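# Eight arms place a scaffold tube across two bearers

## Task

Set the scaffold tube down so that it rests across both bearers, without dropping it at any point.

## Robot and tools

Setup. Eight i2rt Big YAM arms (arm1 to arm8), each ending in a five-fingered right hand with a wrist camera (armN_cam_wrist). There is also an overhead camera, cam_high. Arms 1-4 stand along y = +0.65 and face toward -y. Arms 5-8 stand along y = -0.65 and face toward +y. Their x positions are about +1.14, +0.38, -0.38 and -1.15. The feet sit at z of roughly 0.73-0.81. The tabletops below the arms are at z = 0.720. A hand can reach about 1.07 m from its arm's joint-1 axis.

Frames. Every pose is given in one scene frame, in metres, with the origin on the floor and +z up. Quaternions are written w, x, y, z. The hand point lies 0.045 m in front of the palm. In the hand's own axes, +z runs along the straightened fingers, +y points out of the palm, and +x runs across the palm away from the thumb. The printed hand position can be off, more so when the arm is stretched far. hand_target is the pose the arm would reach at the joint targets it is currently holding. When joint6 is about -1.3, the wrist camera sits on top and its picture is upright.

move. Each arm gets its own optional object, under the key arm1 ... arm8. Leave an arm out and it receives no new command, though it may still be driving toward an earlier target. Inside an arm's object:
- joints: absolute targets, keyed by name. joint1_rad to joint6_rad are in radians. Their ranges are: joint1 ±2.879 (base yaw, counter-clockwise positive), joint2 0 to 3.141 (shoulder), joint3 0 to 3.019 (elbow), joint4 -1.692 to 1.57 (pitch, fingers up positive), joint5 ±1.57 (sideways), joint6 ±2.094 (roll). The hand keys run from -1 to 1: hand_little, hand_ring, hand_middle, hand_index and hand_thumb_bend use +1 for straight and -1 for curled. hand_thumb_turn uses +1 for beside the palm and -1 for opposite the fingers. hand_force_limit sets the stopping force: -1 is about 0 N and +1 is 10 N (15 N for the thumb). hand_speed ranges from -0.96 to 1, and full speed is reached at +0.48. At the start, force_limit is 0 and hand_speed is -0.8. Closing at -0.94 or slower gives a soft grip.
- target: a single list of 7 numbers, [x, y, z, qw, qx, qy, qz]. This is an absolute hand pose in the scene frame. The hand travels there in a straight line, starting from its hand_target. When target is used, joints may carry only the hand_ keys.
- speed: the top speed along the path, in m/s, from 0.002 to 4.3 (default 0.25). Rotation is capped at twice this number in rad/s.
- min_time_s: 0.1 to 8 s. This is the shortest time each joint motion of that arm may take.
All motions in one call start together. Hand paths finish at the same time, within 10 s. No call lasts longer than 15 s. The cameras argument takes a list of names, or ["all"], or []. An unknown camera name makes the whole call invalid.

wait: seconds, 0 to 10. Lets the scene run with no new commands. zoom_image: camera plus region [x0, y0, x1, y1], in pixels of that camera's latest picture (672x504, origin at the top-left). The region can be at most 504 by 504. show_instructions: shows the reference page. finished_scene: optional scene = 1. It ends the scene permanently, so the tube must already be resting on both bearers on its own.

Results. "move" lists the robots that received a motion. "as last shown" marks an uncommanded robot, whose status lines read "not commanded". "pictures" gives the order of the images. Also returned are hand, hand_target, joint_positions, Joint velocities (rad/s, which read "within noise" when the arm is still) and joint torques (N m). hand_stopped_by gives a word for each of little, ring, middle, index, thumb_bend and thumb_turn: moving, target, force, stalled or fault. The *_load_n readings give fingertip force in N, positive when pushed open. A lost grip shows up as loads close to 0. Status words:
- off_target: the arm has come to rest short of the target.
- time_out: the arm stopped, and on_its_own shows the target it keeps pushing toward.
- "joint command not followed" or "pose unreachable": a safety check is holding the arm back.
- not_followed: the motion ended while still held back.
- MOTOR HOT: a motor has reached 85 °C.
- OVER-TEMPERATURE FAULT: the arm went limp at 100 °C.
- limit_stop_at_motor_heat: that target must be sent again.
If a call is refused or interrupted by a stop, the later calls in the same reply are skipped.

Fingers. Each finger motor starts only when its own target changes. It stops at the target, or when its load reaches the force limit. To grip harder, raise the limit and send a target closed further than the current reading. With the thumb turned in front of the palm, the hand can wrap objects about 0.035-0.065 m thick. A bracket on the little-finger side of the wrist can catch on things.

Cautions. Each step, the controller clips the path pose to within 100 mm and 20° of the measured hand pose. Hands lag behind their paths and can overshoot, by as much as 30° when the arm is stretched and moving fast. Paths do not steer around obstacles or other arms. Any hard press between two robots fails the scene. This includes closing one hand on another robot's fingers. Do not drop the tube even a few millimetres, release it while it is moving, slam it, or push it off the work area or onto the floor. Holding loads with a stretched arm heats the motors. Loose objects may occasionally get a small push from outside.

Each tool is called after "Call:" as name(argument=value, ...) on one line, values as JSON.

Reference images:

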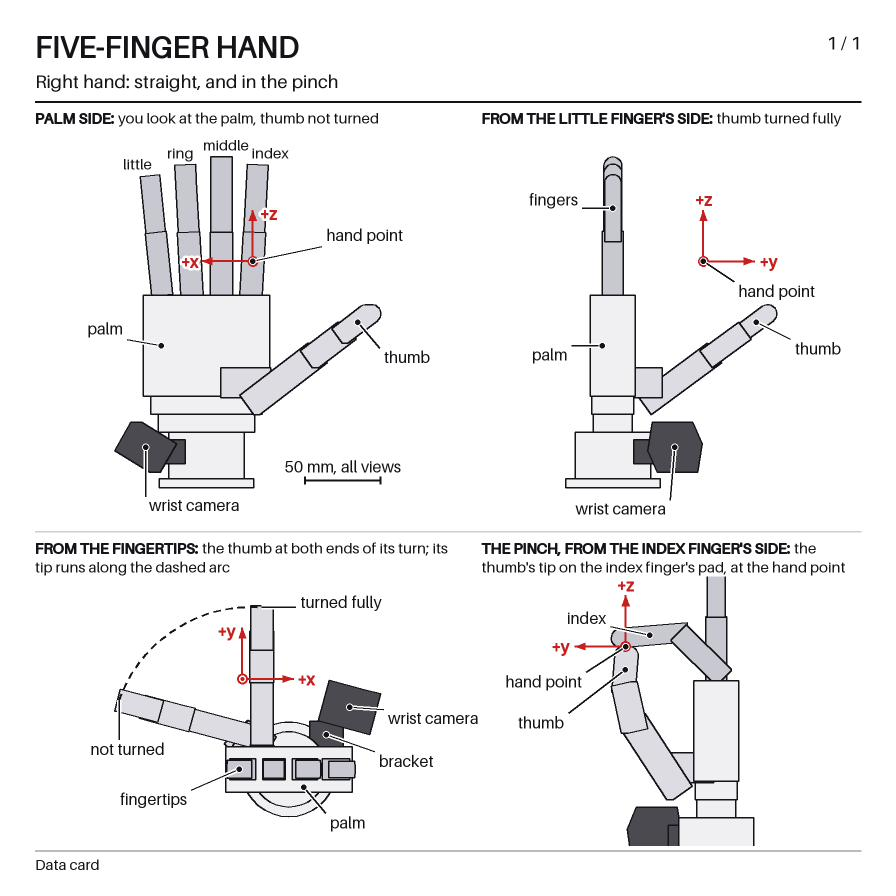

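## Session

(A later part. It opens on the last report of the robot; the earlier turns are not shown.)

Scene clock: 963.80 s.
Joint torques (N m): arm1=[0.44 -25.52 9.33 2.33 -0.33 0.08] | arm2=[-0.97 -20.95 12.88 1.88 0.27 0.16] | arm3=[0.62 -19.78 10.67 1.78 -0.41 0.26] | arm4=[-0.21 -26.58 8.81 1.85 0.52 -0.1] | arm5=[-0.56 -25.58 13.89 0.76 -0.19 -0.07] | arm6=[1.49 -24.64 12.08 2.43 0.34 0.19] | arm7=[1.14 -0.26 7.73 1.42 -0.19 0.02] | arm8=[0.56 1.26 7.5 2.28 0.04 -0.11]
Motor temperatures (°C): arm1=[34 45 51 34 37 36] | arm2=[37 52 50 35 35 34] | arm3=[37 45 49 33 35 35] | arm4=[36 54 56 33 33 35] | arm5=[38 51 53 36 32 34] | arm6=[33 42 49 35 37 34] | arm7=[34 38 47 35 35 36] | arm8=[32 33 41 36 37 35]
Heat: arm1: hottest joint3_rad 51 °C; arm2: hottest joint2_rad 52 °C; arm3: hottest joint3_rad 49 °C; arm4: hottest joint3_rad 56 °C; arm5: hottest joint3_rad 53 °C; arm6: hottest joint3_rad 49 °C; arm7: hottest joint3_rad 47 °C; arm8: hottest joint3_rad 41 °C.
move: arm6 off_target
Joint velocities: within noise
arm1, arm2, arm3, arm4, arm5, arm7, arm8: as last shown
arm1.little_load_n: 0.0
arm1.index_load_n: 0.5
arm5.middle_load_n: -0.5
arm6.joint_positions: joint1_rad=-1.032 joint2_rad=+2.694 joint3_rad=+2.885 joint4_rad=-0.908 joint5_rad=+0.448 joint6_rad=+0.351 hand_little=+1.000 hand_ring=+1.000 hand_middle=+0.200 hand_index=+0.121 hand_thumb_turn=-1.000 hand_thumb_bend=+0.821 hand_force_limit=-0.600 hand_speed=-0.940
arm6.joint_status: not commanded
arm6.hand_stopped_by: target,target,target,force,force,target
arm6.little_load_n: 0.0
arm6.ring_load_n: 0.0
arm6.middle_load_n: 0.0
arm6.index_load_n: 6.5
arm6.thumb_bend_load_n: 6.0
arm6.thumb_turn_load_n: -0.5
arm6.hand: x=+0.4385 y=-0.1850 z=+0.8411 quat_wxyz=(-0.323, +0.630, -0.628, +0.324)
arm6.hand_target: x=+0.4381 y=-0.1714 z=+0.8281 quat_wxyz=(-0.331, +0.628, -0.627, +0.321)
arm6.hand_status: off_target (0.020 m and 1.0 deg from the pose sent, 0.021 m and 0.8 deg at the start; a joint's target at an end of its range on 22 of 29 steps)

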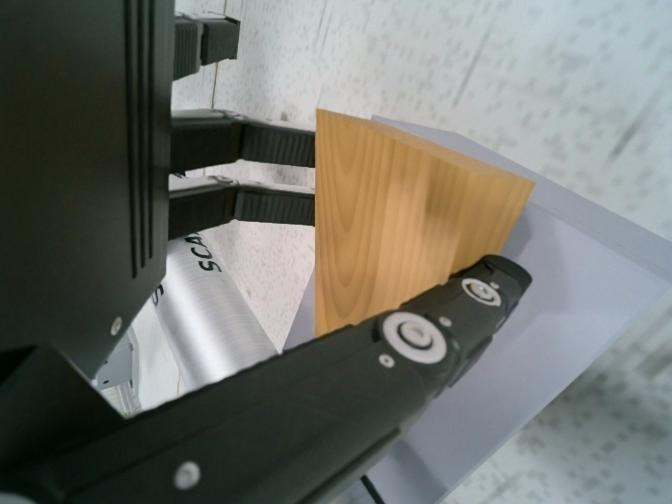

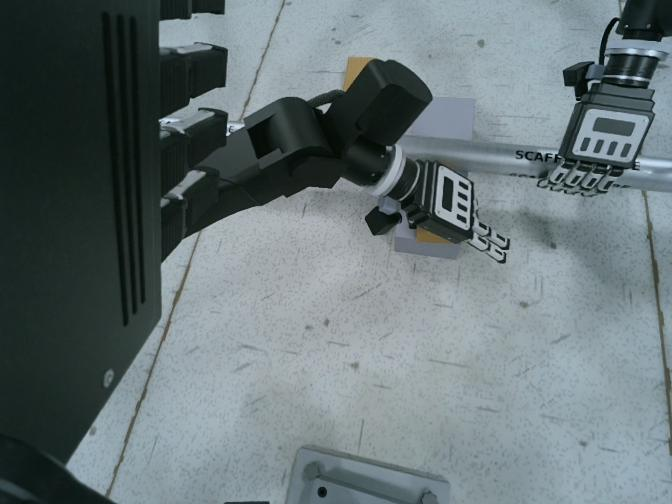

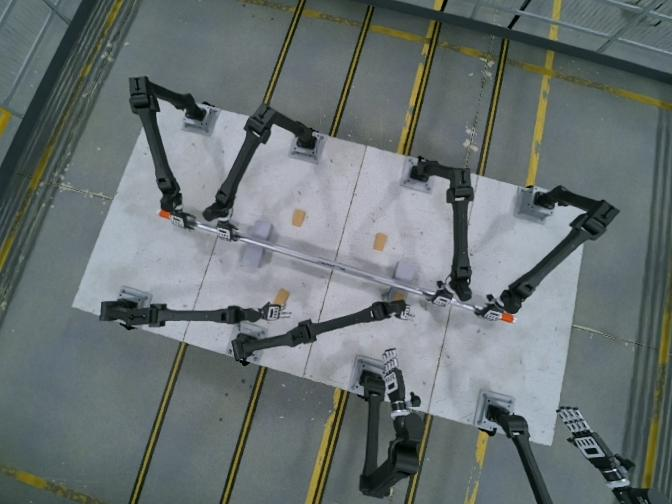

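Call:
move(arm6={"target": [0.440, -0.152, 0.842, 0.3182, -0.6317, 0.6317, -0.3182], "speed": 0.05}, cameras=["arm6_cam_wrist", "cam_high"])

Call:
zoom_image(camera="cam_high", region=[375, 255, 425, 320])

Scene clock: 968.03 s.
Joint torques (N m): arm1=[0.44 -25.35 9.25 2.35 -0.32 0.09] | arm2=[-0.97 -20.95 12.89 1.87 0.27 0.16] | arm3=[0.62 -19.78 10.7 1.46 -0.35 0.26] | arm4=[-0.15 -25.47 8.85 1.74 0.52 -0.14] | arm5=[-0.56 -25.52 13.96 0.73 -0.18 -0.12] | arm6=[1.67 -25.41 12.18 2.69 0.4 0.13] | arm7=[0.73 -0.26 7.69 1.51 -0.19 -0.01] | arm8=[0.79 1.38 7.56 2.28 0.06 -0.1]
Motor temperatures (°C): arm1=[34 45 51 34 37 36] | arm2=[37 52 50 35 35 34] | arm3=[37 45 49 33 35 35] | arm4=[36 54 56 33 33 35] | arm5=[38 51 53 36 32 34] | arm6=[33 42 50 35 37 34] | arm7=[34 38 47 35 35 36] | arm8=[32 33 41 36 37 35]
Heat: arm1: hottest joint3_rad 51 °C; arm2: hottest joint2_rad 52 °C; arm3: hottest joint3_rad 49 °C; arm4: hottest joint3_rad 56 °C; arm5: hottest joint3_rad 53 °C; arm6: hottest joint3_rad 50 °C; arm7: hottest joint3_rad 47 °C; arm8: hottest joint3_rad 41 °C.
move: arm6 off_target
Joint velocities: within noise
arm1, arm2, arm3, arm4, arm5: as last shown
arm1.index_load_n: 1.0
arm5.middle_load_n: 0.0
arm6.joint_positions: joint1_rad=-1.010 joint2_rad=+2.699 joint3_rad=+2.885 joint4_rad=-0.874 joint5_rad=+0.455 joint6_rad=+0.342 hand_little=+1.000 hand_ring=+1.000 hand_middle=+0.200 hand_index=+0.121 hand_thumb_turn=-1.000 hand_thumb_bend=+0.821 hand_force_limit=-0.600 hand_speed=-0.940
arm6.joint_status: not commanded
arm6.hand_stopped_by: target,target,target,force,force,target
arm6.little_load_n: 0.0
arm6.ring_load_n: 0.0
arm6.middle_load_n: 0.0
arm6.index_load_n: 6.5
arm6.thumb_bend_load_n: 6.0
arm6.thumb_turn_load_n: -0.5
arm6.hand: x=+0.4338 y=-0.1646 z=+0.8421 quat_wxyz=(-0.336, +0.632, -0.617, +0.327)
arm6.hand_target: x=+0.4379 y=-0.1537 z=+0.8414 quat_wxyz=(-0.353, +0.623, -0.616, +0.327)
arm6.hand_status: off_target (0.014 m and 2.9 deg from the pose sent, 0.033 m and 1.0 deg at the start; a joint's target at an end of its range on 32 of 35 steps)
arm7.joint_positions: joint1_rad=+0.107 joint2_rad=+0.617 joint3_rad=+1.327 joint4_rad=-1.407 joint5_rad=-0.191 joint6_rad=-1.323 hand_little=+1.000 hand_ring=+1.000 hand_middle=+1.000 hand_index=+1.000 hand_thumb_turn=+1.000 hand_thumb_bend=+1.000 hand_force_limit=+0.000 hand_speed=-0.800
arm7.joint_status: not commanded
arm7.hand_stopped_by: target,target,target,target,target,target
arm7.little_load_n: 0.0
arm7.ring_load_n: 0.0
arm7.middle_load_n: 0.0
arm7.index_load_n: 0.0
arm7.thumb_bend_load_n: 0.0
arm7.thumb_turn_load_n: 0.0
arm7.hand: x=+0.3786 y=-0.4257 z=+1.2011 quat_wxyz=(-0.391, +0.670, +0.605, +0.182)
arm7.hand_target: x=+0.3786 y=-0.4251 z=+1.2113 quat_wxyz=(-0.399, +0.665, +0.602, +0.189)
arm7.hand_status: not commanded
arm8.joint_positions: joint1_rad=+0.250 joint2_rad=+0.614 joint3_rad=+1.437 joint4_rad=-1.429 joint5_rad=-0.161 joint6_rad=-1.429 hand_little=+1.000 hand_ring=+1.000 hand_middle=+1.000 hand_index=+1.000 hand_thumb_turn=+1.000 hand_thumb_bend=+1.000 hand_force_limit=+0.000 hand_speed=-0.800
arm8.joint_status: not commanded
arm8.hand_stopped_by: target,target,target,target,target,target
arm8.little_load_n: 0.0
arm8.ring_load_n: 0.0
arm8.middle_load_n: 0.0
arm8.index_load_n: 0.0
arm8.thumb_bend_load_n: 0.0
arm8.thumb_turn_load_n: 0.0
arm8.hand: x=+1.1066 y=-0.4290 z=+1.2434 quat_wxyz=(-0.419, +0.562, +0.685, +0.199)
arm8.hand_target: x=+1.1068 y=-0.4298 z=+1.2514 quat_wxyz=(-0.426, +0.558, +0.682, +0.205)
arm8.hand_status: not commanded

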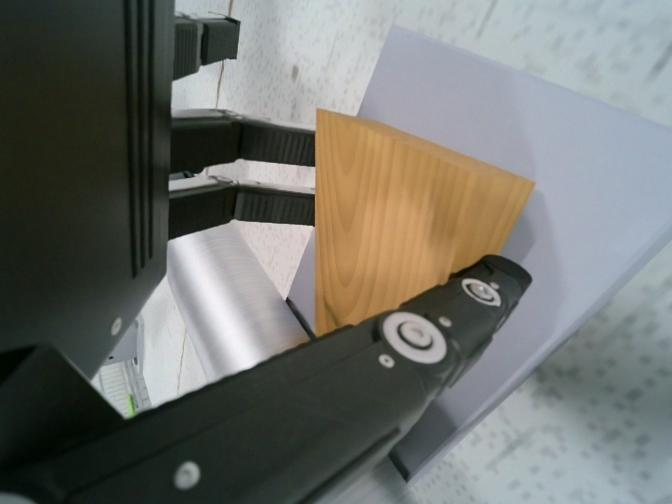

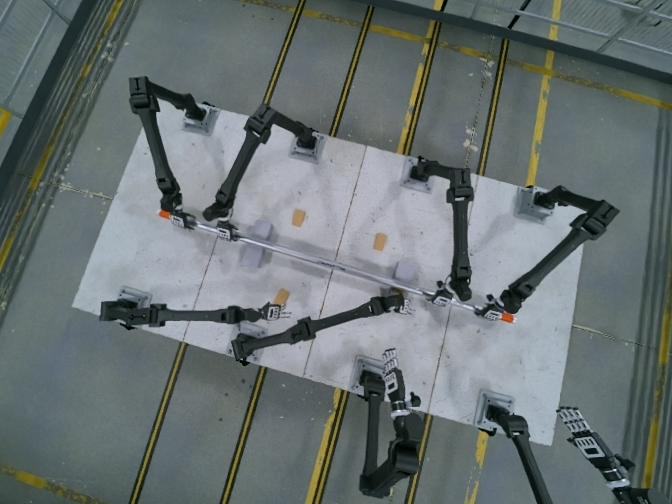

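Scaled by 7.754.

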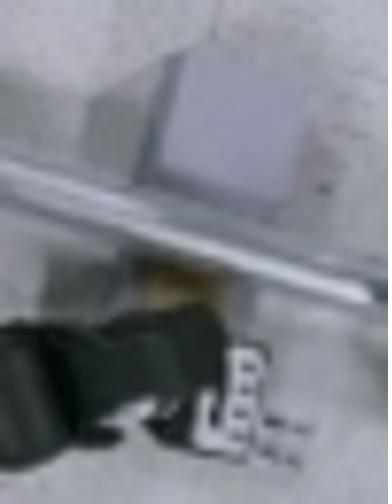

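Call:
move(arm6={"target": [0.442, -0.139, 0.842, 0.3182, -0.6317, 0.6317, -0.3182], "speed": 0.04}, cameras=["arm6_cam_wrist", "cam_high"])

Call:
zoom_image(camera="cam_high", region=[375, 255, 425, 320])

Scene clock: 971.67 s.
Joint torques (N m): arm1=[-0.03 -25.58 9.33 2.25 -0.33 0.09] | arm2=[-0.97 -20.95 12.88 1.87 0.27 0.16] | arm3=[1.03 -20.01 10.66 1.74 -0.39 0.25] | arm4=[0.44 -25.35 8.83 1.89 0.55 -0.06] | arm5=[-0.09 -25.76 13.97 0.83 -0.15 -0.07] | arm6=[1.49 -25.64 12.36 2.84 0.39 0.26] | arm7=[1.26 -0.32 7.6 1.5 -0.17 -0.01] | arm8=[0.73 0.67 7.46 2.41 0.02 -0.12]
Motor temperatures (°C): arm1=[34 45 51 34 37 36] | arm2=[37 52 50 35 35 34] | arm3=[37 45 49 33 35 35] | arm4=[36 54 56 33 33 35] | arm5=[38 51 53 36 32 34] | arm6=[33 42 51 35 37 34] | arm7=[34 38 47 35 35 36] | arm8=[32 33 41 36 37 35]
Heat: arm1: hottest joint3_rad 51 °C; arm2: hottest joint2_rad 52 °C; arm3: hottest joint3_rad 49 °C; arm4: hottest joint3_rad 56 °C; arm5: hottest joint3_rad 53 °C; arm6: hottest joint3_rad 51 °C; arm7: hottest joint3_rad 47 °C; arm8: hottest joint3_rad 41 °C.
move: arm6 off_target
Joint velocities: within noise
arm1.joint_positions: joint1_rad=-0.328 joint2_rad=+2.190 joint3_rad=+1.770 joint4_rad=-0.339 joint5_rad=-0.271 joint6_rad=-0.196 hand_little=+0.120 hand_ring=+0.120 hand_middle=+0.120 hand_index=+0.120 hand_thumb_turn=-1.000 hand_thumb_bend=+0.840 hand_force_limit=+0.100 hand_speed=-0.920
arm1.joint_status: not commanded
arm1.hand_stopped_by: target,target,target,target,target,target
arm1.little_load_n: 0.0
arm1.ring_load_n: 0.0
arm1.middle_load_n: -0.5
arm1.index_load_n: 0.5
arm1.thumb_bend_load_n: 0.0
arm1.thumb_turn_load_n: 0.0
arm1.hand: x=+0.9361 y=-0.1099 z=+0.8242 quat_wxyz=(-0.017, -0.015, -0.914, +0.405)
arm1.hand_target: x=+0.9372 y=-0.1182 z=+0.8395 quat_wxyz=(-0.017, -0.015, -0.908, +0.418)
arm1.hand_status: not commanded
arm2.joint_positions: joint1_rad=+0.346 joint2_rad=+2.124 joint3_rad=+1.891 joint4_rad=-0.563 joint5_rad=+0.344 joint6_rad=+0.249 hand_little=+0.120 hand_ring=+0.120 hand_middle=+0.120 hand_index=+0.120 hand_thumb_turn=-1.000 hand_thumb_bend=+0.820 hand_force_limit=+0.100 hand_speed=-0.920
arm2.joint_status: not commanded
arm2.hand_stopped_by: target,target,target,target,target,target
arm2.little_load_n: 0.0
arm2.ring_load_n: 0.0
arm2.middle_load_n: 0.5
arm2.index_load_n: 0.0
arm2.thumb_bend_load_n: 0.0
arm2.thumb_turn_load_n: 0.0
arm2.hand: x=+0.6566 y=-0.1063 z=+0.8334 quat_wxyz=(+0.037, -0.010, -0.915, +0.403)
arm2.hand_target: x=+0.6545 y=-0.1149 z=+0.8484 quat_wxyz=(+0.033, -0.020, -0.909, +0.416)
arm2.hand_status: not commanded
arm3.joint_positions: joint1_rad=-0.415 joint2_rad=+2.066 joint3_rad=+1.642 joint4_rad=-0.354 joint5_rad=-0.287 joint6_rad=-0.275 hand_little=+0.160 hand_ring=+0.160 hand_middle=+0.160 hand_index=+0.160 hand_thumb_turn=-1.000 hand_thumb_bend=+0.800 hand_force_limit=+0.100 hand_speed=-0.920
arm3.joint_status: not commanded
arm3.hand_stopped_by: target,target,target,target,target,target
arm3.little_load_n: 0.0
arm3.ring_load_n: 0.0
arm3.middle_load_n: 0.5
arm3.index_load_n: 0.5
arm3.thumb_bend_load_n: 0.0
arm3.thumb_turn_load_n: 0.0
arm3.hand: x=-0.6004 y=-0.0626 z=+0.8225 quat_wxyz=(+0.003, +0.004, -0.913, +0.409)
arm3.hand_target: x=-0.5959 y=-0.0696 z=+0.8293 quat_wxyz=(+0.000, +0.005, -0.910, +0.414)
arm3.hand_status: not commanded
arm4.joint_positions: joint1_rad=+0.380 joint2_rad=+2.057 joint3_rad=+1.666 joint4_rad=-0.436 joint5_rad=+0.349 joint6_rad=+0.261 hand_little=+0.120 hand_ring=+0.120 hand_middle=+0.120 hand_index=+0.120 hand_thumb_turn=-1.000 hand_thumb_bend=+0.840 hand_force_limit=+0.100 hand_speed=-0.920
arm4.joint_status: not commanded
arm4.hand_stopped_by: target,target,target,target,target,target
arm4.little_load_n: 0.0
arm4.ring_load_n: 0.0
arm4.middle_load_n: 0.0
arm4.index_load_n: 0.0
arm4.thumb_bend_load_n: 0.0
arm4.thumb_turn_load_n: 0.0
arm4.hand: x=-0.8843 y=-0.0621 z=+0.8301 quat_wxyz=(+0.042, -0.003, -0.919, +0.391)
arm4.hand_target: x=-0.8861 y=-0.0729 z=+0.8478 quat_wxyz=(+0.040, -0.010, -0.912, +0.407)
arm4.hand_status: not commanded
arm5, arm7, arm8: as last shown
arm6.joint_positions: joint1_rad=-1.001 joint2_rad=+2.708 joint3_rad=+2.885 joint4_rad=-0.831 joint5_rad=+0.456 joint6_rad=+0.344 hand_little=+1.000 hand_ring=+1.000 hand_middle=+0.200 hand_index=+0.121 hand_thumb_turn=-1.000 hand_thumb_bend=+0.821 hand_force_limit=-0.600 hand_speed=-0.940
arm6.joint_status: not commanded
arm6.hand_stopped_by: target,target,target,force,force,target
arm6.little_load_n: -0.5
arm6.ring_load_n: 0.0
arm6.middle_load_n: -0.5
arm6.index_load_n: 7.0
arm6.thumb_bend_load_n: 6.0
arm6.thumb_turn_load_n: -0.5
arm6.hand: x=+0.4365 y=-0.1526 z=+0.8420 quat_wxyz=(-0.353, +0.626, -0.613, +0.329)
arm6.hand_target: x=+0.4398 y=-0.1404 z=+0.8418 quat_wxyz=(-0.370, +0.615, -0.613, +0.328)
arm6.hand_status: off_target (0.015 m and 4.7 deg from the pose sent, 0.027 m and 2.9 deg at the start; a joint's target at an end of its range on 43 of 46 steps)

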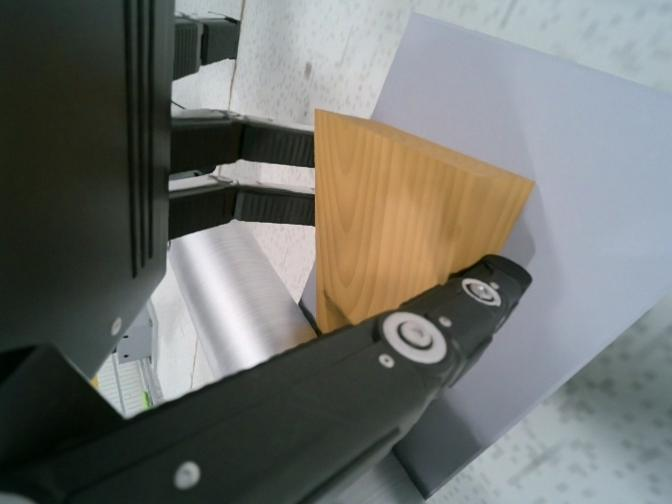

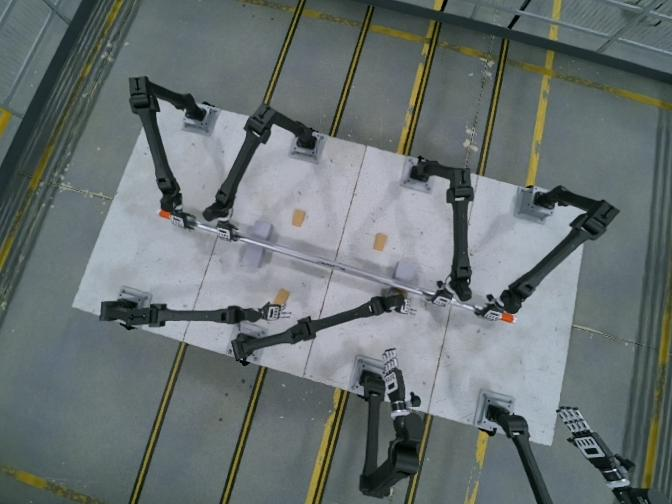

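Scaled by 7.754.

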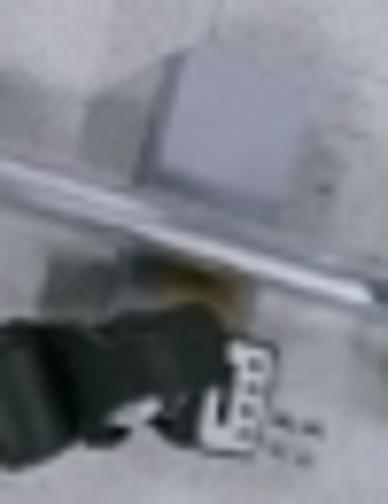

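Call:
move(arm6={"target": [0.445, -0.129, 0.842, 0.3182, -0.6317, 0.6317, -0.3182], "speed": 0.04}, cameras=["arm6_cam_wrist", "cam_high", "arm2_cam_wrist"])

Call:
zoom_image(camera="cam_high", region=[375, 255, 425, 320])

Call:
zoom_image(camera="arm6_cam_wrist", region=[160, 180, 460, 420])

Scene clock: 977.23 s.
Joint torques (N m): arm1=[0.32 -25.17 9.29 2.29 -0.33 0.09] | arm2=[-0.97 -20.95 12.89 1.88 0.27 0.16] | arm3=[0.79 -20.25 10.63 1.63 -0.34 0.24] | arm4=[-0.38 -26.34 8.84 1.81 0.53 -0.11] | arm5=[-0.67 -25.64 13.98 0.81 -0.16 -0.09] | arm6=[1.61 -24.59 12.15 3.36 0.31 0.18] | arm7=[1.2 -0.03 7.72 1.54 -0.16 0.03] | arm8=[0.5 0.97 7.49 2.41 0.05 -0.11]
Motor temperatures (°C): arm1=[34 45 51 34 37 36] | arm2=[37 52 50 35 35 34] | arm3=[37 45 49 33 35 35] | arm4=[36 54 56 33 33 35] | arm5=[38 51 53 36 32 34] | arm6=[33 42 52 35 37 34] | arm7=[34 38 47 35 35 36] | arm8=[32 33 41 36 37 35]
Heat: arm1: hottest joint3_rad 51 °C; arm2: hottest joint2_rad 52 °C; arm3: hottest joint3_rad 49 °C; arm4: hottest joint3_rad 56 °C; arm5: hottest joint3_rad 53 °C; arm6: hottest joint3_rad 52 °C; arm7: hottest joint3_rad 47 °C; arm8: hottest joint3_rad 41 °C.
move: arm6 off_target
Joint velocities: within noise
arm1, arm2, arm3, arm4, arm7, arm8: as last shown
arm1.middle_load_n: 0.0
arm2.middle_load_n: 0.0
arm3.joint_positions: joint1_rad=-0.415 joint2_rad=+2.066 joint3_rad=+1.642 joint4_rad=-0.356 joint5_rad=-0.287 joint6_rad=-0.275 hand_little=+0.160 hand_ring=+0.160 hand_middle=+0.160 hand_index=+0.160 hand_thumb_turn=-1.000 hand_thumb_bend=+0.800 hand_force_limit=+0.100 hand_speed=-0.920
arm3.middle_load_n: 0.0
arm3.index_load_n: 0.0
arm3.hand: x=-0.6003 y=-0.0623 z=+0.8223 quat_wxyz=(+0.003, +0.004, -0.913, +0.408)
arm3.hand_target: x=-0.5958 y=-0.0693 z=+0.8291 quat_wxyz=(-0.001, +0.005, -0.911, +0.413)
arm5.joint_positions: joint1_rad=-1.343 joint2_rad=+2.564 joint3_rad=+2.640 joint4_rad=-0.702 joint5_rad=+0.039 joint6_rad=+0.172 hand_little=+1.000 hand_ring=+1.000 hand_middle=+0.400 hand_index=+0.400 hand_thumb_turn=-1.000 hand_thumb_bend=+0.990 hand_force_limit=+0.000 hand_speed=+0.000
arm5.joint_status: not commanded
arm5.hand_stopped_by: target,target,target,target,target,target
arm5.little_load_n: 0.0
arm5.ring_load_n: 0.0
arm5.middle_load_n: 0.0
arm5.index_load_n: 0.0
arm5.thumb_bend_load_n: 0.0
arm5.thumb_turn_load_n: 0.0
arm5.hand: x=-0.2459 y=-0.3724 z=+0.8568 quat_wxyz=(-0.375, +0.654, -0.606, +0.253)
arm5.hand_target: x=-0.2389 y=-0.3803 z=+0.8601 quat_wxyz=(-0.377, +0.654, -0.603, +0.259)
arm5.hand_status: not commanded
arm6.joint_positions: joint1_rad=-0.998 joint2_rad=+2.713 joint3_rad=+2.885 joint4_rad=-0.806 joint5_rad=+0.459 joint6_rad=+0.345 hand_little=+1.000 hand_ring=+1.000 hand_middle=+0.200 hand_index=+0.121 hand_thumb_turn=-1.000 hand_thumb_bend=+0.821 hand_force_limit=-0.600 hand_speed=-0.940
arm6.joint_status: not commanded
arm6.hand_stopped_by: target,target,target,force,force,target
arm6.little_load_n: -0.5
arm6.ring_load_n: 0.0
arm6.middle_load_n: 0.0
arm6.index_load_n: 6.5
arm6.thumb_bend_load_n: 6.0
arm6.thumb_turn_load_n: -3.0
arm6.hand: x=+0.4395 y=-0.1486 z=+0.8422 quat_wxyz=(-0.361, +0.621, -0.612, +0.331)
arm6.hand_target: x=+0.4422 y=-0.1311 z=+0.8417 quat_wxyz=(-0.384, +0.611, -0.609, +0.331)
arm6.hand_status: off_target (0.020 m and 5.7 deg from the pose sent, 0.025 m and 4.7 deg at the start; a joint's target at an end of its range on 55 of 59 steps)
arm8.little_load_n: -0.5
pictures: arm2_cam_wrist, arm6_cam_wrist, cam_high

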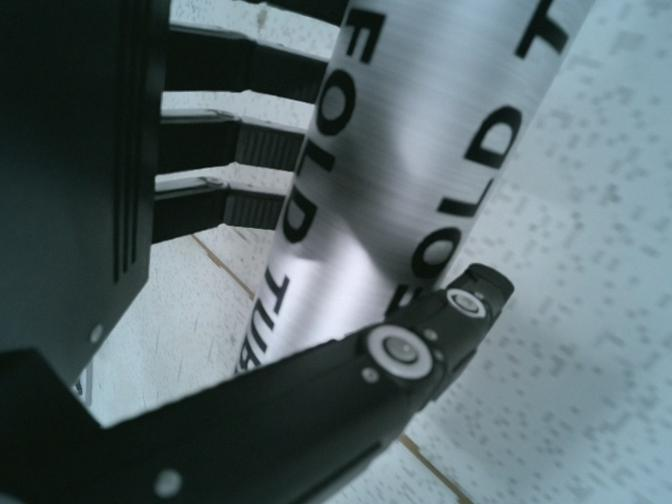

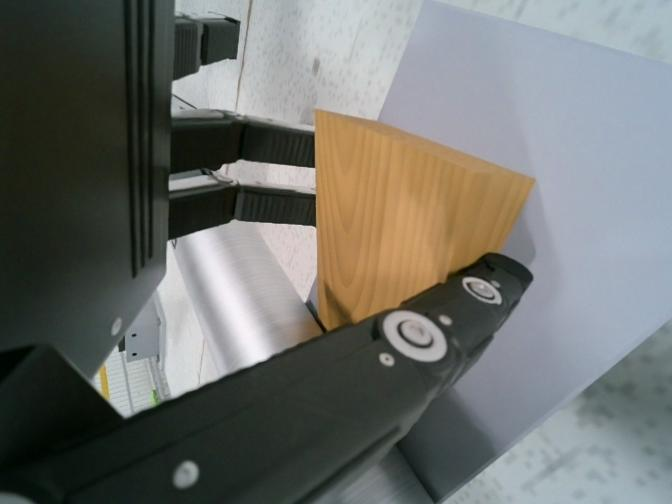

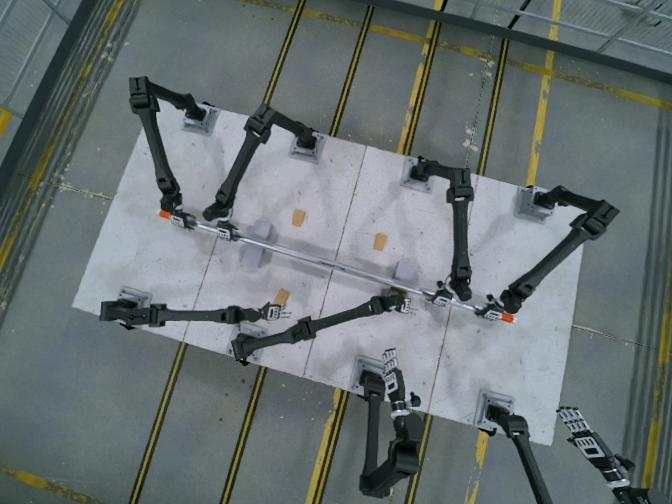

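Scaled by 7.754.

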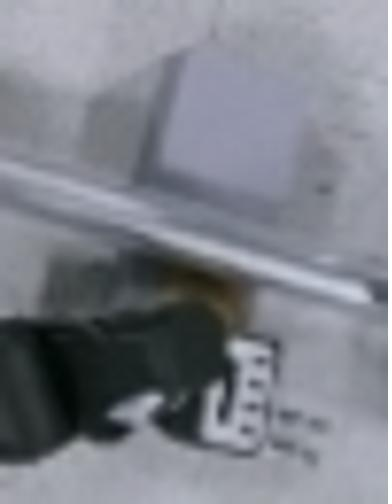

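Scaled by 1.680.

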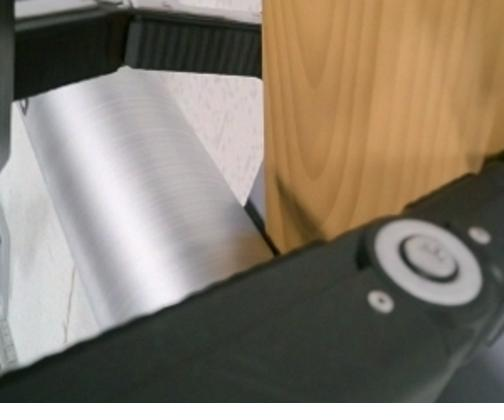

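Call:
move(arm6={"joints": {"hand_speed": -0.92, "hand_index": 0.24, "hand_middle": 0.3, "hand_thumb_bend": 0.87}}, cameras=["arm6_cam_wrist"])

Scene clock: 982.77 s.
Joint torques (N m): arm1=[-0.03 -25.35 9.28 2.3 -0.32 0.1] | arm2=[-0.97 -20.95 12.88 1.88 0.27 0.16] | arm3=[0.56 -19.78 10.76 1.73 -0.38 0.26] | arm4=[0.21 -25.64 8.96 1.83 0.53 -0.1] | arm5=[-0.38 -25.58 13.91 0.76 -0.18 -0.09] | arm6=[0.91 -26.05 12.29 2.51 0.34 0.22] | arm7=[1.03 -0.21 7.69 1.32 -0.15 0.03] | arm8=[0.97 0.62 7.57 2.32 0.06 -0.1]
Motor temperatures (°C): arm1=[34 45 51 34 37 36] | arm2=[37 52 50 35 35 34] | arm3=[37 45 49 33 35 35] | arm4=[36 54 56 33 33 35] | arm5=[38 51 53 36 32 34] | arm6=[33 42 52 35 37 34] | arm7=[34 38 47 35 35 36] | arm8=[32 33 41 36 37 35]
Heat: arm1: hottest joint3_rad 51 °C; arm2: hottest joint2_rad 52 °C; arm3: hottest joint3_rad 49 °C; arm4: hottest joint3_rad 56 °C; arm5: hottest joint3_rad 53 °C; arm6: hottest joint3_rad 52 °C; arm7: hottest joint3_rad 47 °C; arm8: hottest joint3_rad 41 °C.
move: arm6 done
Joint velocities: within noise
arm1, arm2, arm3, arm4, arm5, arm7, arm8: as last shown
arm3.index_load_n: 0.5
arm6.joint_positions: joint1_rad=-0.994 joint2_rad=+2.716 joint3_rad=+2.885 joint4_rad=-0.789 joint5_rad=+0.459 joint6_rad=+0.347 hand_little=+1.000 hand_ring=+1.000 hand_middle=+0.300 hand_index=+0.240 hand_thumb_turn=-1.000 hand_thumb_bend=+0.870 hand_force_limit=-0.600 hand_speed=-0.920
arm6.joint_status: all done
arm6.hand_stopped_by: target,target,target,target,target,target
arm6.little_load_n: 0.0
arm6.ring_load_n: 0.0
arm6.middle_load_n: 0.0
arm6.index_load_n: 0.0
arm6.thumb_bend_load_n: 0.0
arm6.thumb_turn_load_n: 0.0
arm6.hand: x=+0.4398 y=-0.1429 z=+0.8426 quat_wxyz=(-0.368, +0.618, -0.610, +0.331)
arm6.hand_target: x=+0.4423 y=-0.1309 z=+0.8420 quat_wxyz=(-0.384, +0.610, -0.609, +0.330)
arm6.hand_status: not commanded

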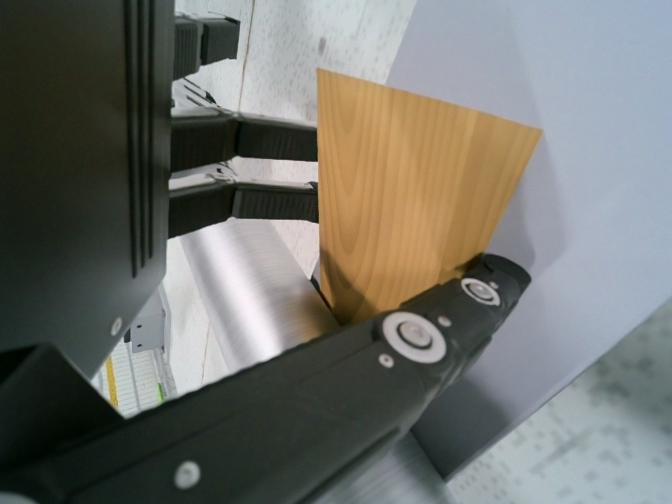

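Call:
move(arm6={"target": [0.440, -0.148, 0.885, 0.352, -0.628, 0.612, -0.329], "speed": 0.05, "joints": {"hand_thumb_bend": 0.93, "hand_index": 0.32}}, cameras=["arm6_cam_wrist", "arm7_cam_wrist"])

Scene clock: 986.73 s.
Joint torques (N m): arm1=[0.15 -25.58 9.29 2.33 -0.31 0.11] | arm2=[-0.97 -20.95 12.88 1.87 0.27 0.16] | arm3=[1.03 -20.01 10.69 1.8 -0.36 0.27] | arm4=[-0.5 -25.82 8.92 1.7 0.52 -0.13] | arm5=[-0.03 -25.41 13.94 0.84 -0.2 -0.08] | arm6=[-0.15 -28.86 12.1 1.43 0.18 -0.06] | arm7=[1.32 -0.32 7.62 1.5 -0.16 0.01] | arm8=[0.32 1.26 7.39 2.4 0.05 -0.1]
Motor temperatures (°C): arm1=[34 45 51 34 37 36] | arm2=[37 52 50 35 35 34] | arm3=[37 45 49 33 35 35] | arm4=[36 54 56 33 33 35] | arm5=[38 51 53 36 32 34] | arm6=[33 42 53 35 37 34] | arm7=[34 38 47 35 35 36] | arm8=[32 33 41 36 37 35]
Heat: arm1: hottest joint3_rad 51 °C; arm2: hottest joint2_rad 52 °C; arm3: hottest joint3_rad 49 °C; arm4: hottest joint3_rad 56 °C; arm5: hottest joint3_rad 53 °C; arm6: hottest joint3_rad 53 °C; arm7: hottest joint3_rad 47 °C; arm8: hottest joint3_rad 41 °C.
move: arm6 off_target
Joint velocities: within noise
arm1, arm2, arm3, arm4, arm5, arm7, arm8: as last shown
arm6.joint_positions: joint1_rad=-0.994 joint2_rad=+2.688 joint3_rad=+2.885 joint4_rad=-0.817 joint5_rad=+0.452 joint6_rad=+0.347 hand_little=+1.000 hand_ring=+1.000 hand_middle=+0.300 hand_index=+0.320 hand_thumb_turn=-1.000 hand_thumb_bend=+0.930 hand_force_limit=-0.600 hand_speed=-0.920
arm6.joint_status: all done
arm6.hand_stopped_by: target,target,target,target,target,target
arm6.little_load_n: 0.0
arm6.ring_load_n: 0.0
arm6.middle_load_n: 0.0
arm6.index_load_n: 0.0
arm6.thumb_bend_load_n: 0.0
arm6.thumb_turn_load_n: 0.0
arm6.hand: x=+0.4351 y=-0.1443 z=+0.8636 quat_wxyz=(-0.370, +0.620, -0.609, +0.328)
arm6.hand_target: x=+0.4388 y=-0.1484 z=+0.8849 quat_wxyz=(-0.379, +0.616, -0.605, +0.333)
arm6.hand_status: off_target (0.022 m and 2.2 deg from the pose sent, 0.043 m and 2.2 deg at the start; a joint's target at an end of its range on 43 of 48 steps)
arm8.little_load_n: 0.0
arm8.middle_load_n: -0.5

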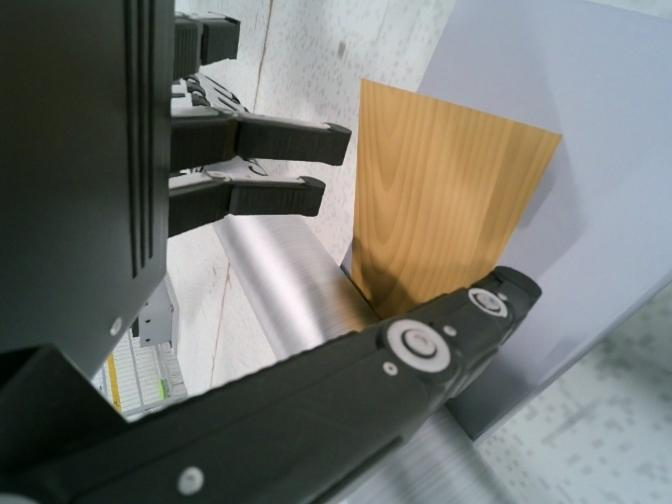

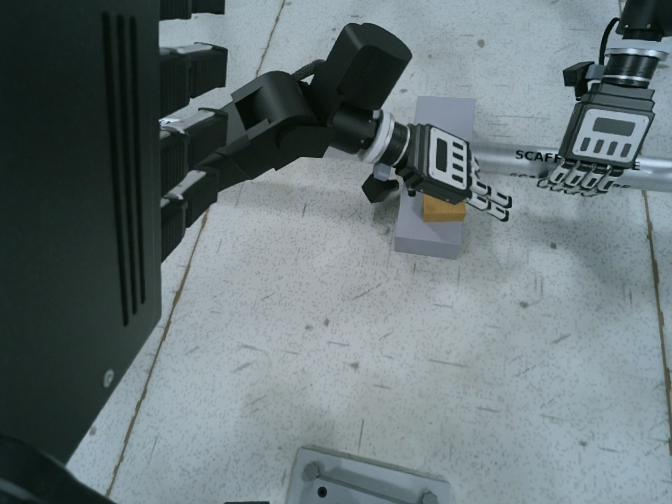

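Call:
move(arm6={"target": [0.41, -0.19, 0.96, 0.345, -0.628, 0.616, -0.329], "speed": 0.1, "joints": {"hand_speed": -0.5, "hand_index": 0.4, "hand_middle": 0.4, "hand_thumb_bend": 0.99}})

Call:
move(arm6={"target": [0.18, -0.36, 0.96, 0.3182, -0.6317, 0.6317, -0.3182], "speed": 0.15}, cameras=["arm7_cam_wrist", "arm5_cam_wrist", "cam_high"])

Call:
zoom_image(camera="arm7_cam_wrist", region=[370, 80, 510, 270])

Scene clock: 991.13 s.
Joint torques (N m): arm1=[0.32 -25.58 9.33 2.35 -0.32 0.11] | arm2=[-0.97 -20.95 12.88 1.88 0.27 0.16] | arm3=[0.79 -20.19 10.61 1.81 -0.34 0.28] | arm4=[0.26 -25.11 8.96 1.91 0.56 -0.14] | arm5=[-0.67 -25.11 13.9 0.83 -0.18 -0.09] | arm6=[0.44 -27.22 8.01 1.18 0.19 -0.04] | arm7=[1.14 0.32 7.65 1.54 -0.14 0.01] | arm8=[0.56 1.08 7.45 2.35 0.04 -0.14]
Motor temperatures (°C): arm1=[34 45 51 34 37 36] | arm2=[37 52 50 35 35 34] | arm3=[37 45 49 33 35 35] | arm4=[36 54 56 33 32 35] | arm5=[38 51 53 36 32 34] | arm6=[33 43 53 35 37 34] | arm7=[34 38 47 35 35 36] | arm8=[32 33 41 36 37 35]
Heat: arm1: hottest joint3_rad 51 °C; arm2: hottest joint2_rad 52 °C; arm3: hottest joint3_rad 49 °C; arm4: hottest joint3_rad 56 °C; arm5: hottest joint3_rad 53 °C; arm6: hottest joint3_rad 53 °C; arm7: hottest joint3_rad 47 °C; arm8: hottest joint3_rad 41 °C.
move: arm6 off_target
Joint velocities: within noise
arm1, arm2, arm3, arm4, arm5, arm7, arm8: as last shown
arm3.index_load_n: 0.0
arm5.middle_load_n: -0.5
arm6.joint_positions: joint1_rad=-1.014 joint2_rad=+2.537 joint3_rad=+2.885 joint4_rad=-0.989 joint5_rad=+0.450 joint6_rad=+0.347 hand_little=+1.000 hand_ring=+1.000 hand_middle=+0.400 hand_index=+0.400 hand_thumb_turn=-1.000 hand_thumb_bend=+0.990 hand_force_limit=-0.600 hand_speed=-0.500
arm6.joint_status: all done
arm6.hand_stopped_by: target,target,target,target,target,target
arm6.little_load_n: -0.5
arm6.ring_load_n: 0.0
arm6.middle_load_n: 0.0
arm6.index_load_n: 0.0
arm6.thumb_bend_load_n: 0.0
arm6.thumb_turn_load_n: 0.0
arm6.hand: x=+0.4107 y=-0.1830 z=+0.9691 quat_wxyz=(-0.358, +0.619, -0.617, +0.329)
arm6.hand_target: x=+0.4099 y=-0.1899 z=+0.9600 quat_wxyz=(-0.345, +0.628, -0.616, +0.329)
arm6.hand_status: off_target (0.011 m and 1.8 deg from the pose sent, 0.110 m and 3.1 deg at the start)
arm8.middle_load_n: 0.0
pictures: none

Scene clock: 993.90 s.
Joint torques (N m): arm1=[0.09 -25.64 9.32 2.3 -0.32 0.09] | arm2=[-0.97 -20.95 12.88 1.88 0.27 0.16] | arm3=[0.73 -20.07 10.67 1.65 -0.33 0.25] | arm4=[-0.38 -25.35 8.88 1.98 0.53 -0.17] | arm5=[-0.32 -25.88 13.86 0.77 -0.17 -0.08] | arm6=[0.91 -15.21 8.01 2.78 0.23 -0.01] | arm7=[1.2 -0.09 7.68 1.47 -0.15 0.03] | arm8=[0.73 0.67 7.53 2.32 0.04 -0.1]
Motor temperatures (°C): arm1=[34 45 51 34 37 36] | arm2=[37 52 50 35 35 34] | arm3=[37 45 49 33 35 35] | arm4=[36 54 56 33 32 35] | arm5=[38 51 53 36 32 34] | arm6=[33 43 52 35 37 34] | arm7=[34 38 47 35 35 36] | arm8=[32 33 41 36 37 35]
Heat: arm1: hottest joint3_rad 51 °C; arm2: hottest joint2_rad 52 °C; arm3: hottest joint3_rad 49 °C; arm4: hottest joint3_rad 56 °C; arm5: hottest joint3_rad 53 °C; arm6: hottest joint3_rad 52 °C; arm7: hottest joint3_rad 47 °C; arm8: hottest joint3_rad 41 °C.
move: arm6 done
Joint velocities: within noise
arm1, arm2, arm3, arm4, arm5, arm7, arm8: as last shown
arm2.index_load_n: 0.5
arm2.thumb_bend_load_n: 0.5
arm3.ring_load_n: 0.5
arm3.index_load_n: 0.5
arm4.index_load_n: 0.5
arm5.middle_load_n: 0.0
arm6.joint_positions: joint1_rad=-1.048 joint2_rad=+1.563 joint3_rad=+1.368 joint4_rad=-0.541 joint5_rad=+0.430 joint6_rad=+0.350 hand_little=+1.000 hand_ring=+1.000 hand_middle=+0.400 hand_index=+0.400 hand_thumb_turn=-1.000 hand_thumb_bend=+0.990 hand_force_limit=-0.600 hand_speed=-0.500
arm6.joint_status: not commanded
arm6.hand_stopped_by: target,target,target,target,target,target
arm6.little_load_n: 0.0
arm6.ring_load_n: 0.0
arm6.middle_load_n: 0.0
arm6.index_load_n: 0.0
arm6.thumb_bend_load_n: 0.0
arm6.thumb_turn_load_n: 0.0
arm6.hand: x=+0.1778 y=-0.3568 z=+0.9626 quat_wxyz=(-0.315, +0.633, -0.632, +0.317)
arm6.hand_target: x=+0.1798 y=-0.3604 z=+0.9599 quat_wxyz=(-0.317, +0.634, -0.629, +0.319)
arm6.hand_status: done (0.005 m and 0.4 deg from the pose sent, 0.291 m and 5.2 deg at the start)
arm7.thumb_turn_load_n: 0.5
arm8.index_load_n: 0.5
pictures: arm5_cam_wrist, arm7_cam_wrist, cam_high

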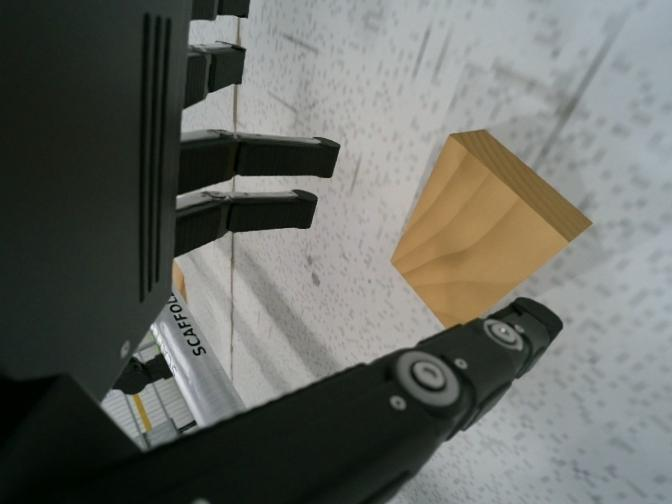

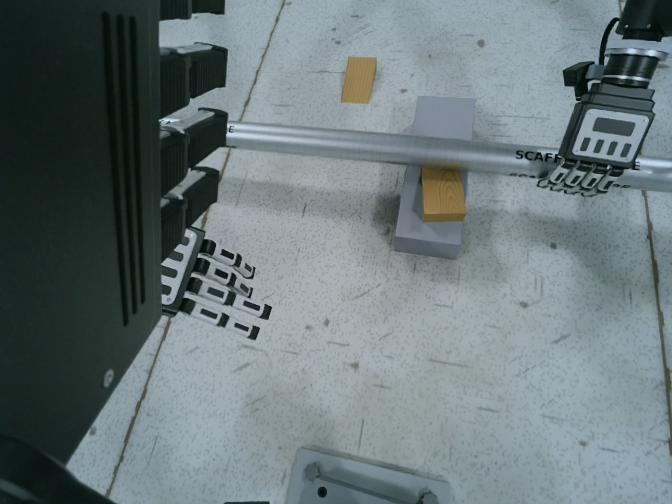

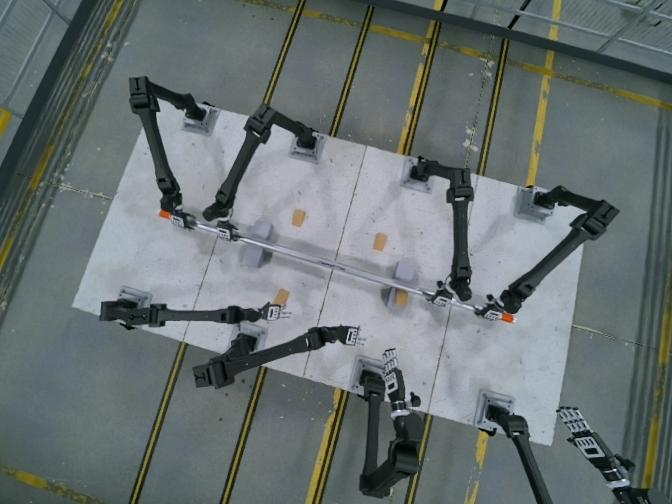

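Scaled by 2.653.

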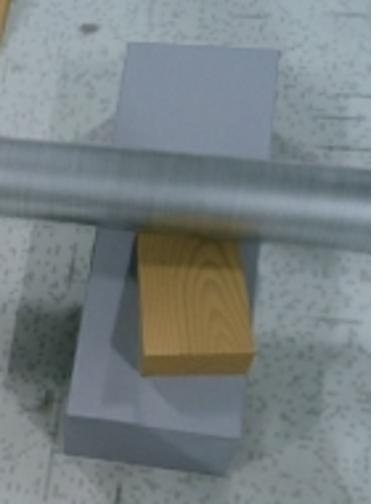

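Call:
zoom_image(camera="arm5_cam_wrist", region=[360, 100, 620, 340])

Call:
zoom_image(camera="cam_high", region=[260, 270, 310, 320])

Scaled by 1.938.

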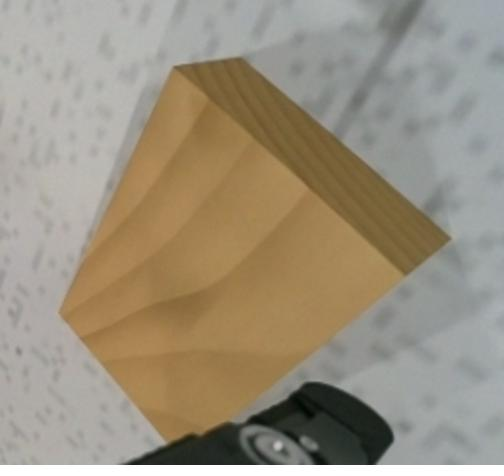

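Scaled by 10.080.

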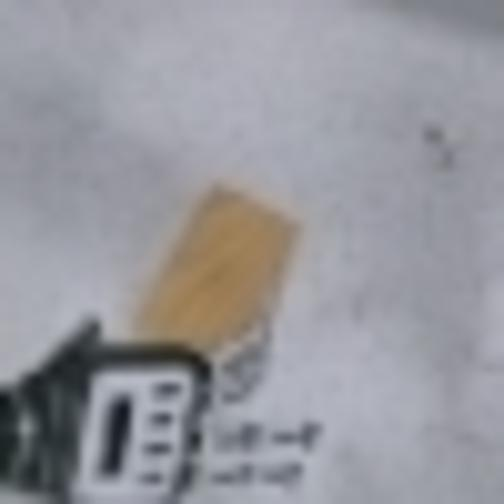

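Call:
move(arm5={"target": [-0.238, -0.381, 0.855, 0.2740, -0.5438, 0.7088, -0.3570], "speed": 0.12}, arm6={"target": [0.05, -0.42, 1.06, 0.3182, -0.6317, 0.6317, -0.3182], "speed": 0.2}, cameras=["arm5_cam_wrist", "arm6_cam_wrist", "cam_high"])

Scene clock: 1024.87 s.
Joint torques (N m): arm1=[0.32 -25.35 9.32 2.3 -0.34 0.11] | arm2=[-0.97 -20.89 12.88 1.88 0.28 0.16] | arm3=[0.73 -19.66 10.73 1.66 -0.36 0.25] | arm4=[-0.09 -25.58 8.84 1.99 0.52 -0.14] | arm5=[1.32 -25.99 13.63 0.59 0.27 0.15] | arm6=[1.96 -8.94 8.28 1.1 0.47 0.19] | arm7=[1.08 0.09 7.72 1.46 -0.15 -0.01] | arm8=[0.85 1.14 7.53 2.24 0.04 -0.11]
Motor temperatures (°C): arm1=[34 45 51 34 37 36] | arm2=[37 52 51 35 35 34] | arm3=[36 45 49 33 35 35] | arm4=[36 54 56 33 32 35] | arm5=[38 52 54 36 32 34] | arm6=[33 41 50 35 37 34] | arm7=[34 38 47 35 35 36] | arm8=[32 33 41 35 37 35]
Heat: arm1: hottest joint3_rad 51 °C; arm2: hottest joint2_rad 52 °C; arm3: hottest joint3_rad 49 °C; arm4: hottest joint3_rad 56 °C; arm5: hottest joint3_rad 54 °C; arm6: hottest joint3_rad 50 °C; arm7: hottest joint3_rad 47 °C; arm8: hottest joint3_rad 41 °C.
move: arm5 off_target; arm6 off_target
Joint velocities: within noise
arm1, arm2, arm3, arm4, arm7, arm8: as last shown
arm2.index_load_n: 0.0
arm2.thumb_bend_load_n: 0.0
arm3.ring_load_n: 0.0
arm3.index_load_n: 0.0
arm4.index_load_n: 0.0
arm4.thumb_bend_load_n: 0.5
arm5.joint_positions: joint1_rad=-1.286 joint2_rad=+2.682 joint3_rad=+2.880 joint4_rad=-0.892 joint5_rad=+0.464 joint6_rad=+0.350 hand_little=+1.000 hand_ring=+1.000 hand_middle=+0.400 hand_index=+0.400 hand_thumb_turn=-1.000 hand_thumb_bend=+0.990 hand_force_limit=+0.000 hand_speed=+0.000
arm5.joint_status: not commanded
arm5.hand_stopped_by: target,target,target,target,target,target
arm5.little_load_n: 0.0
arm5.ring_load_n: 0.0
arm5.middle_load_n: 0.0
arm5.index_load_n: 0.0
arm5.thumb_bend_load_n: 0.0
arm5.thumb_turn_load_n: 0.0
arm5.hand: x=-0.2392 y=-0.3932 z=+0.8535 quat_wxyz=(-0.282, +0.548, -0.700, +0.361)
arm5.hand_target: x=-0.2401 y=-0.3800 z=+0.8546 quat_wxyz=(-0.289, +0.545, -0.699, +0.360)
arm5.hand_status: off_target (0.012 m and 1.5 deg from the pose sent, 0.012 m and 24.1 deg at the start; a joint's target at an end of its range on 18 of 78 steps)
arm6.joint_positions: joint1_rad=-1.022 joint2_rad=+1.176 joint3_rad=+1.264 joint4_rad=-0.799 joint5_rad=+0.453 joint6_rad=+0.359 hand_little=+1.000 hand_ring=+1.000 hand_middle=+0.400 hand_index=+0.400 hand_thumb_turn=-1.000 hand_thumb_bend=+0.990 hand_force_limit=-0.600 hand_speed=-0.500
arm6.joint_status: not commanded
arm6.hand_stopped_by: target,target,target,target,target,target
arm6.little_load_n: 0.0
arm6.ring_load_n: 0.0
arm6.middle_load_n: 0.0
arm6.index_load_n: 0.0
arm6.thumb_bend_load_n: 0.0
arm6.thumb_turn_load_n: 0.0
arm6.hand: x=+0.0559 y=-0.4211 z=+1.0699 quat_wxyz=(-0.327, +0.628, -0.627, +0.323)
arm6.hand_target: x=+0.0500 y=-0.4203 z=+1.0602 quat_wxyz=(-0.318, +0.632, -0.631, +0.318)
arm6.hand_status: off_target (0.012 m and 1.3 deg from the pose sent, 0.173 m and 0.4 deg at the start)
arm7.middle_load_n: -0.5
arm7.thumb_turn_load_n: 0.0
arm8.index_load_n: 0.0

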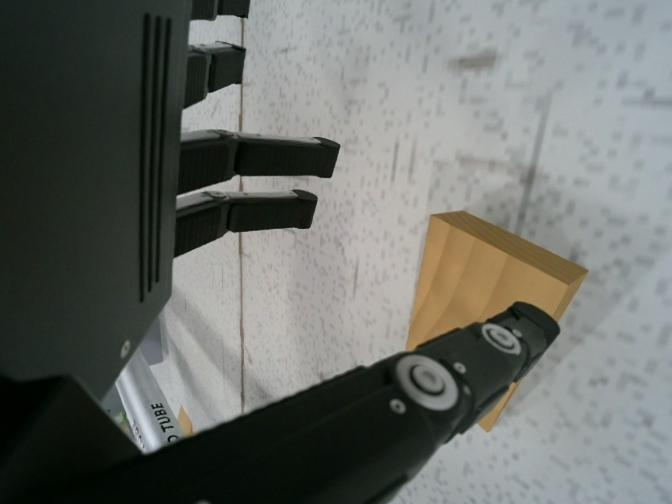

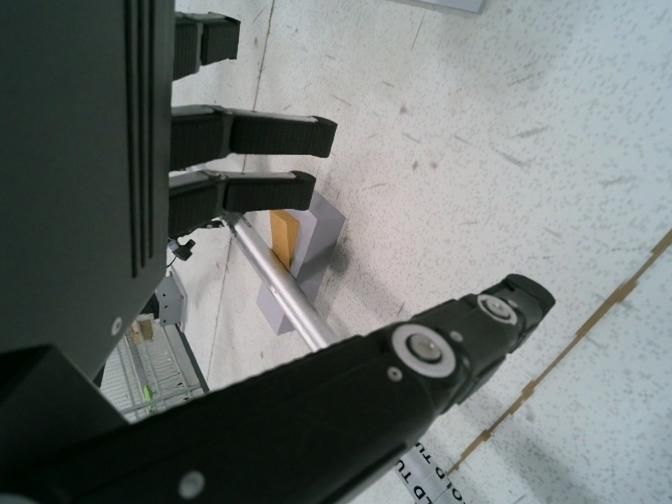

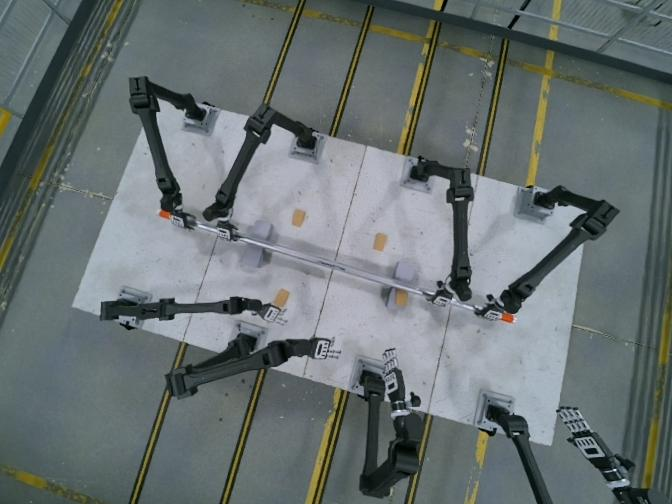

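Call:
zoom_image(camera="cam_high", region=[240, 270, 310, 340])

Scaled by 7.200.

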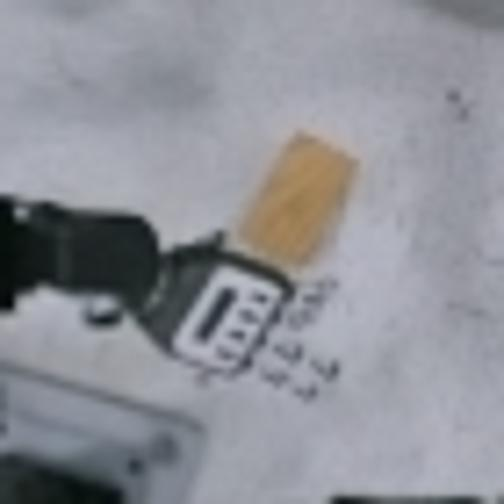

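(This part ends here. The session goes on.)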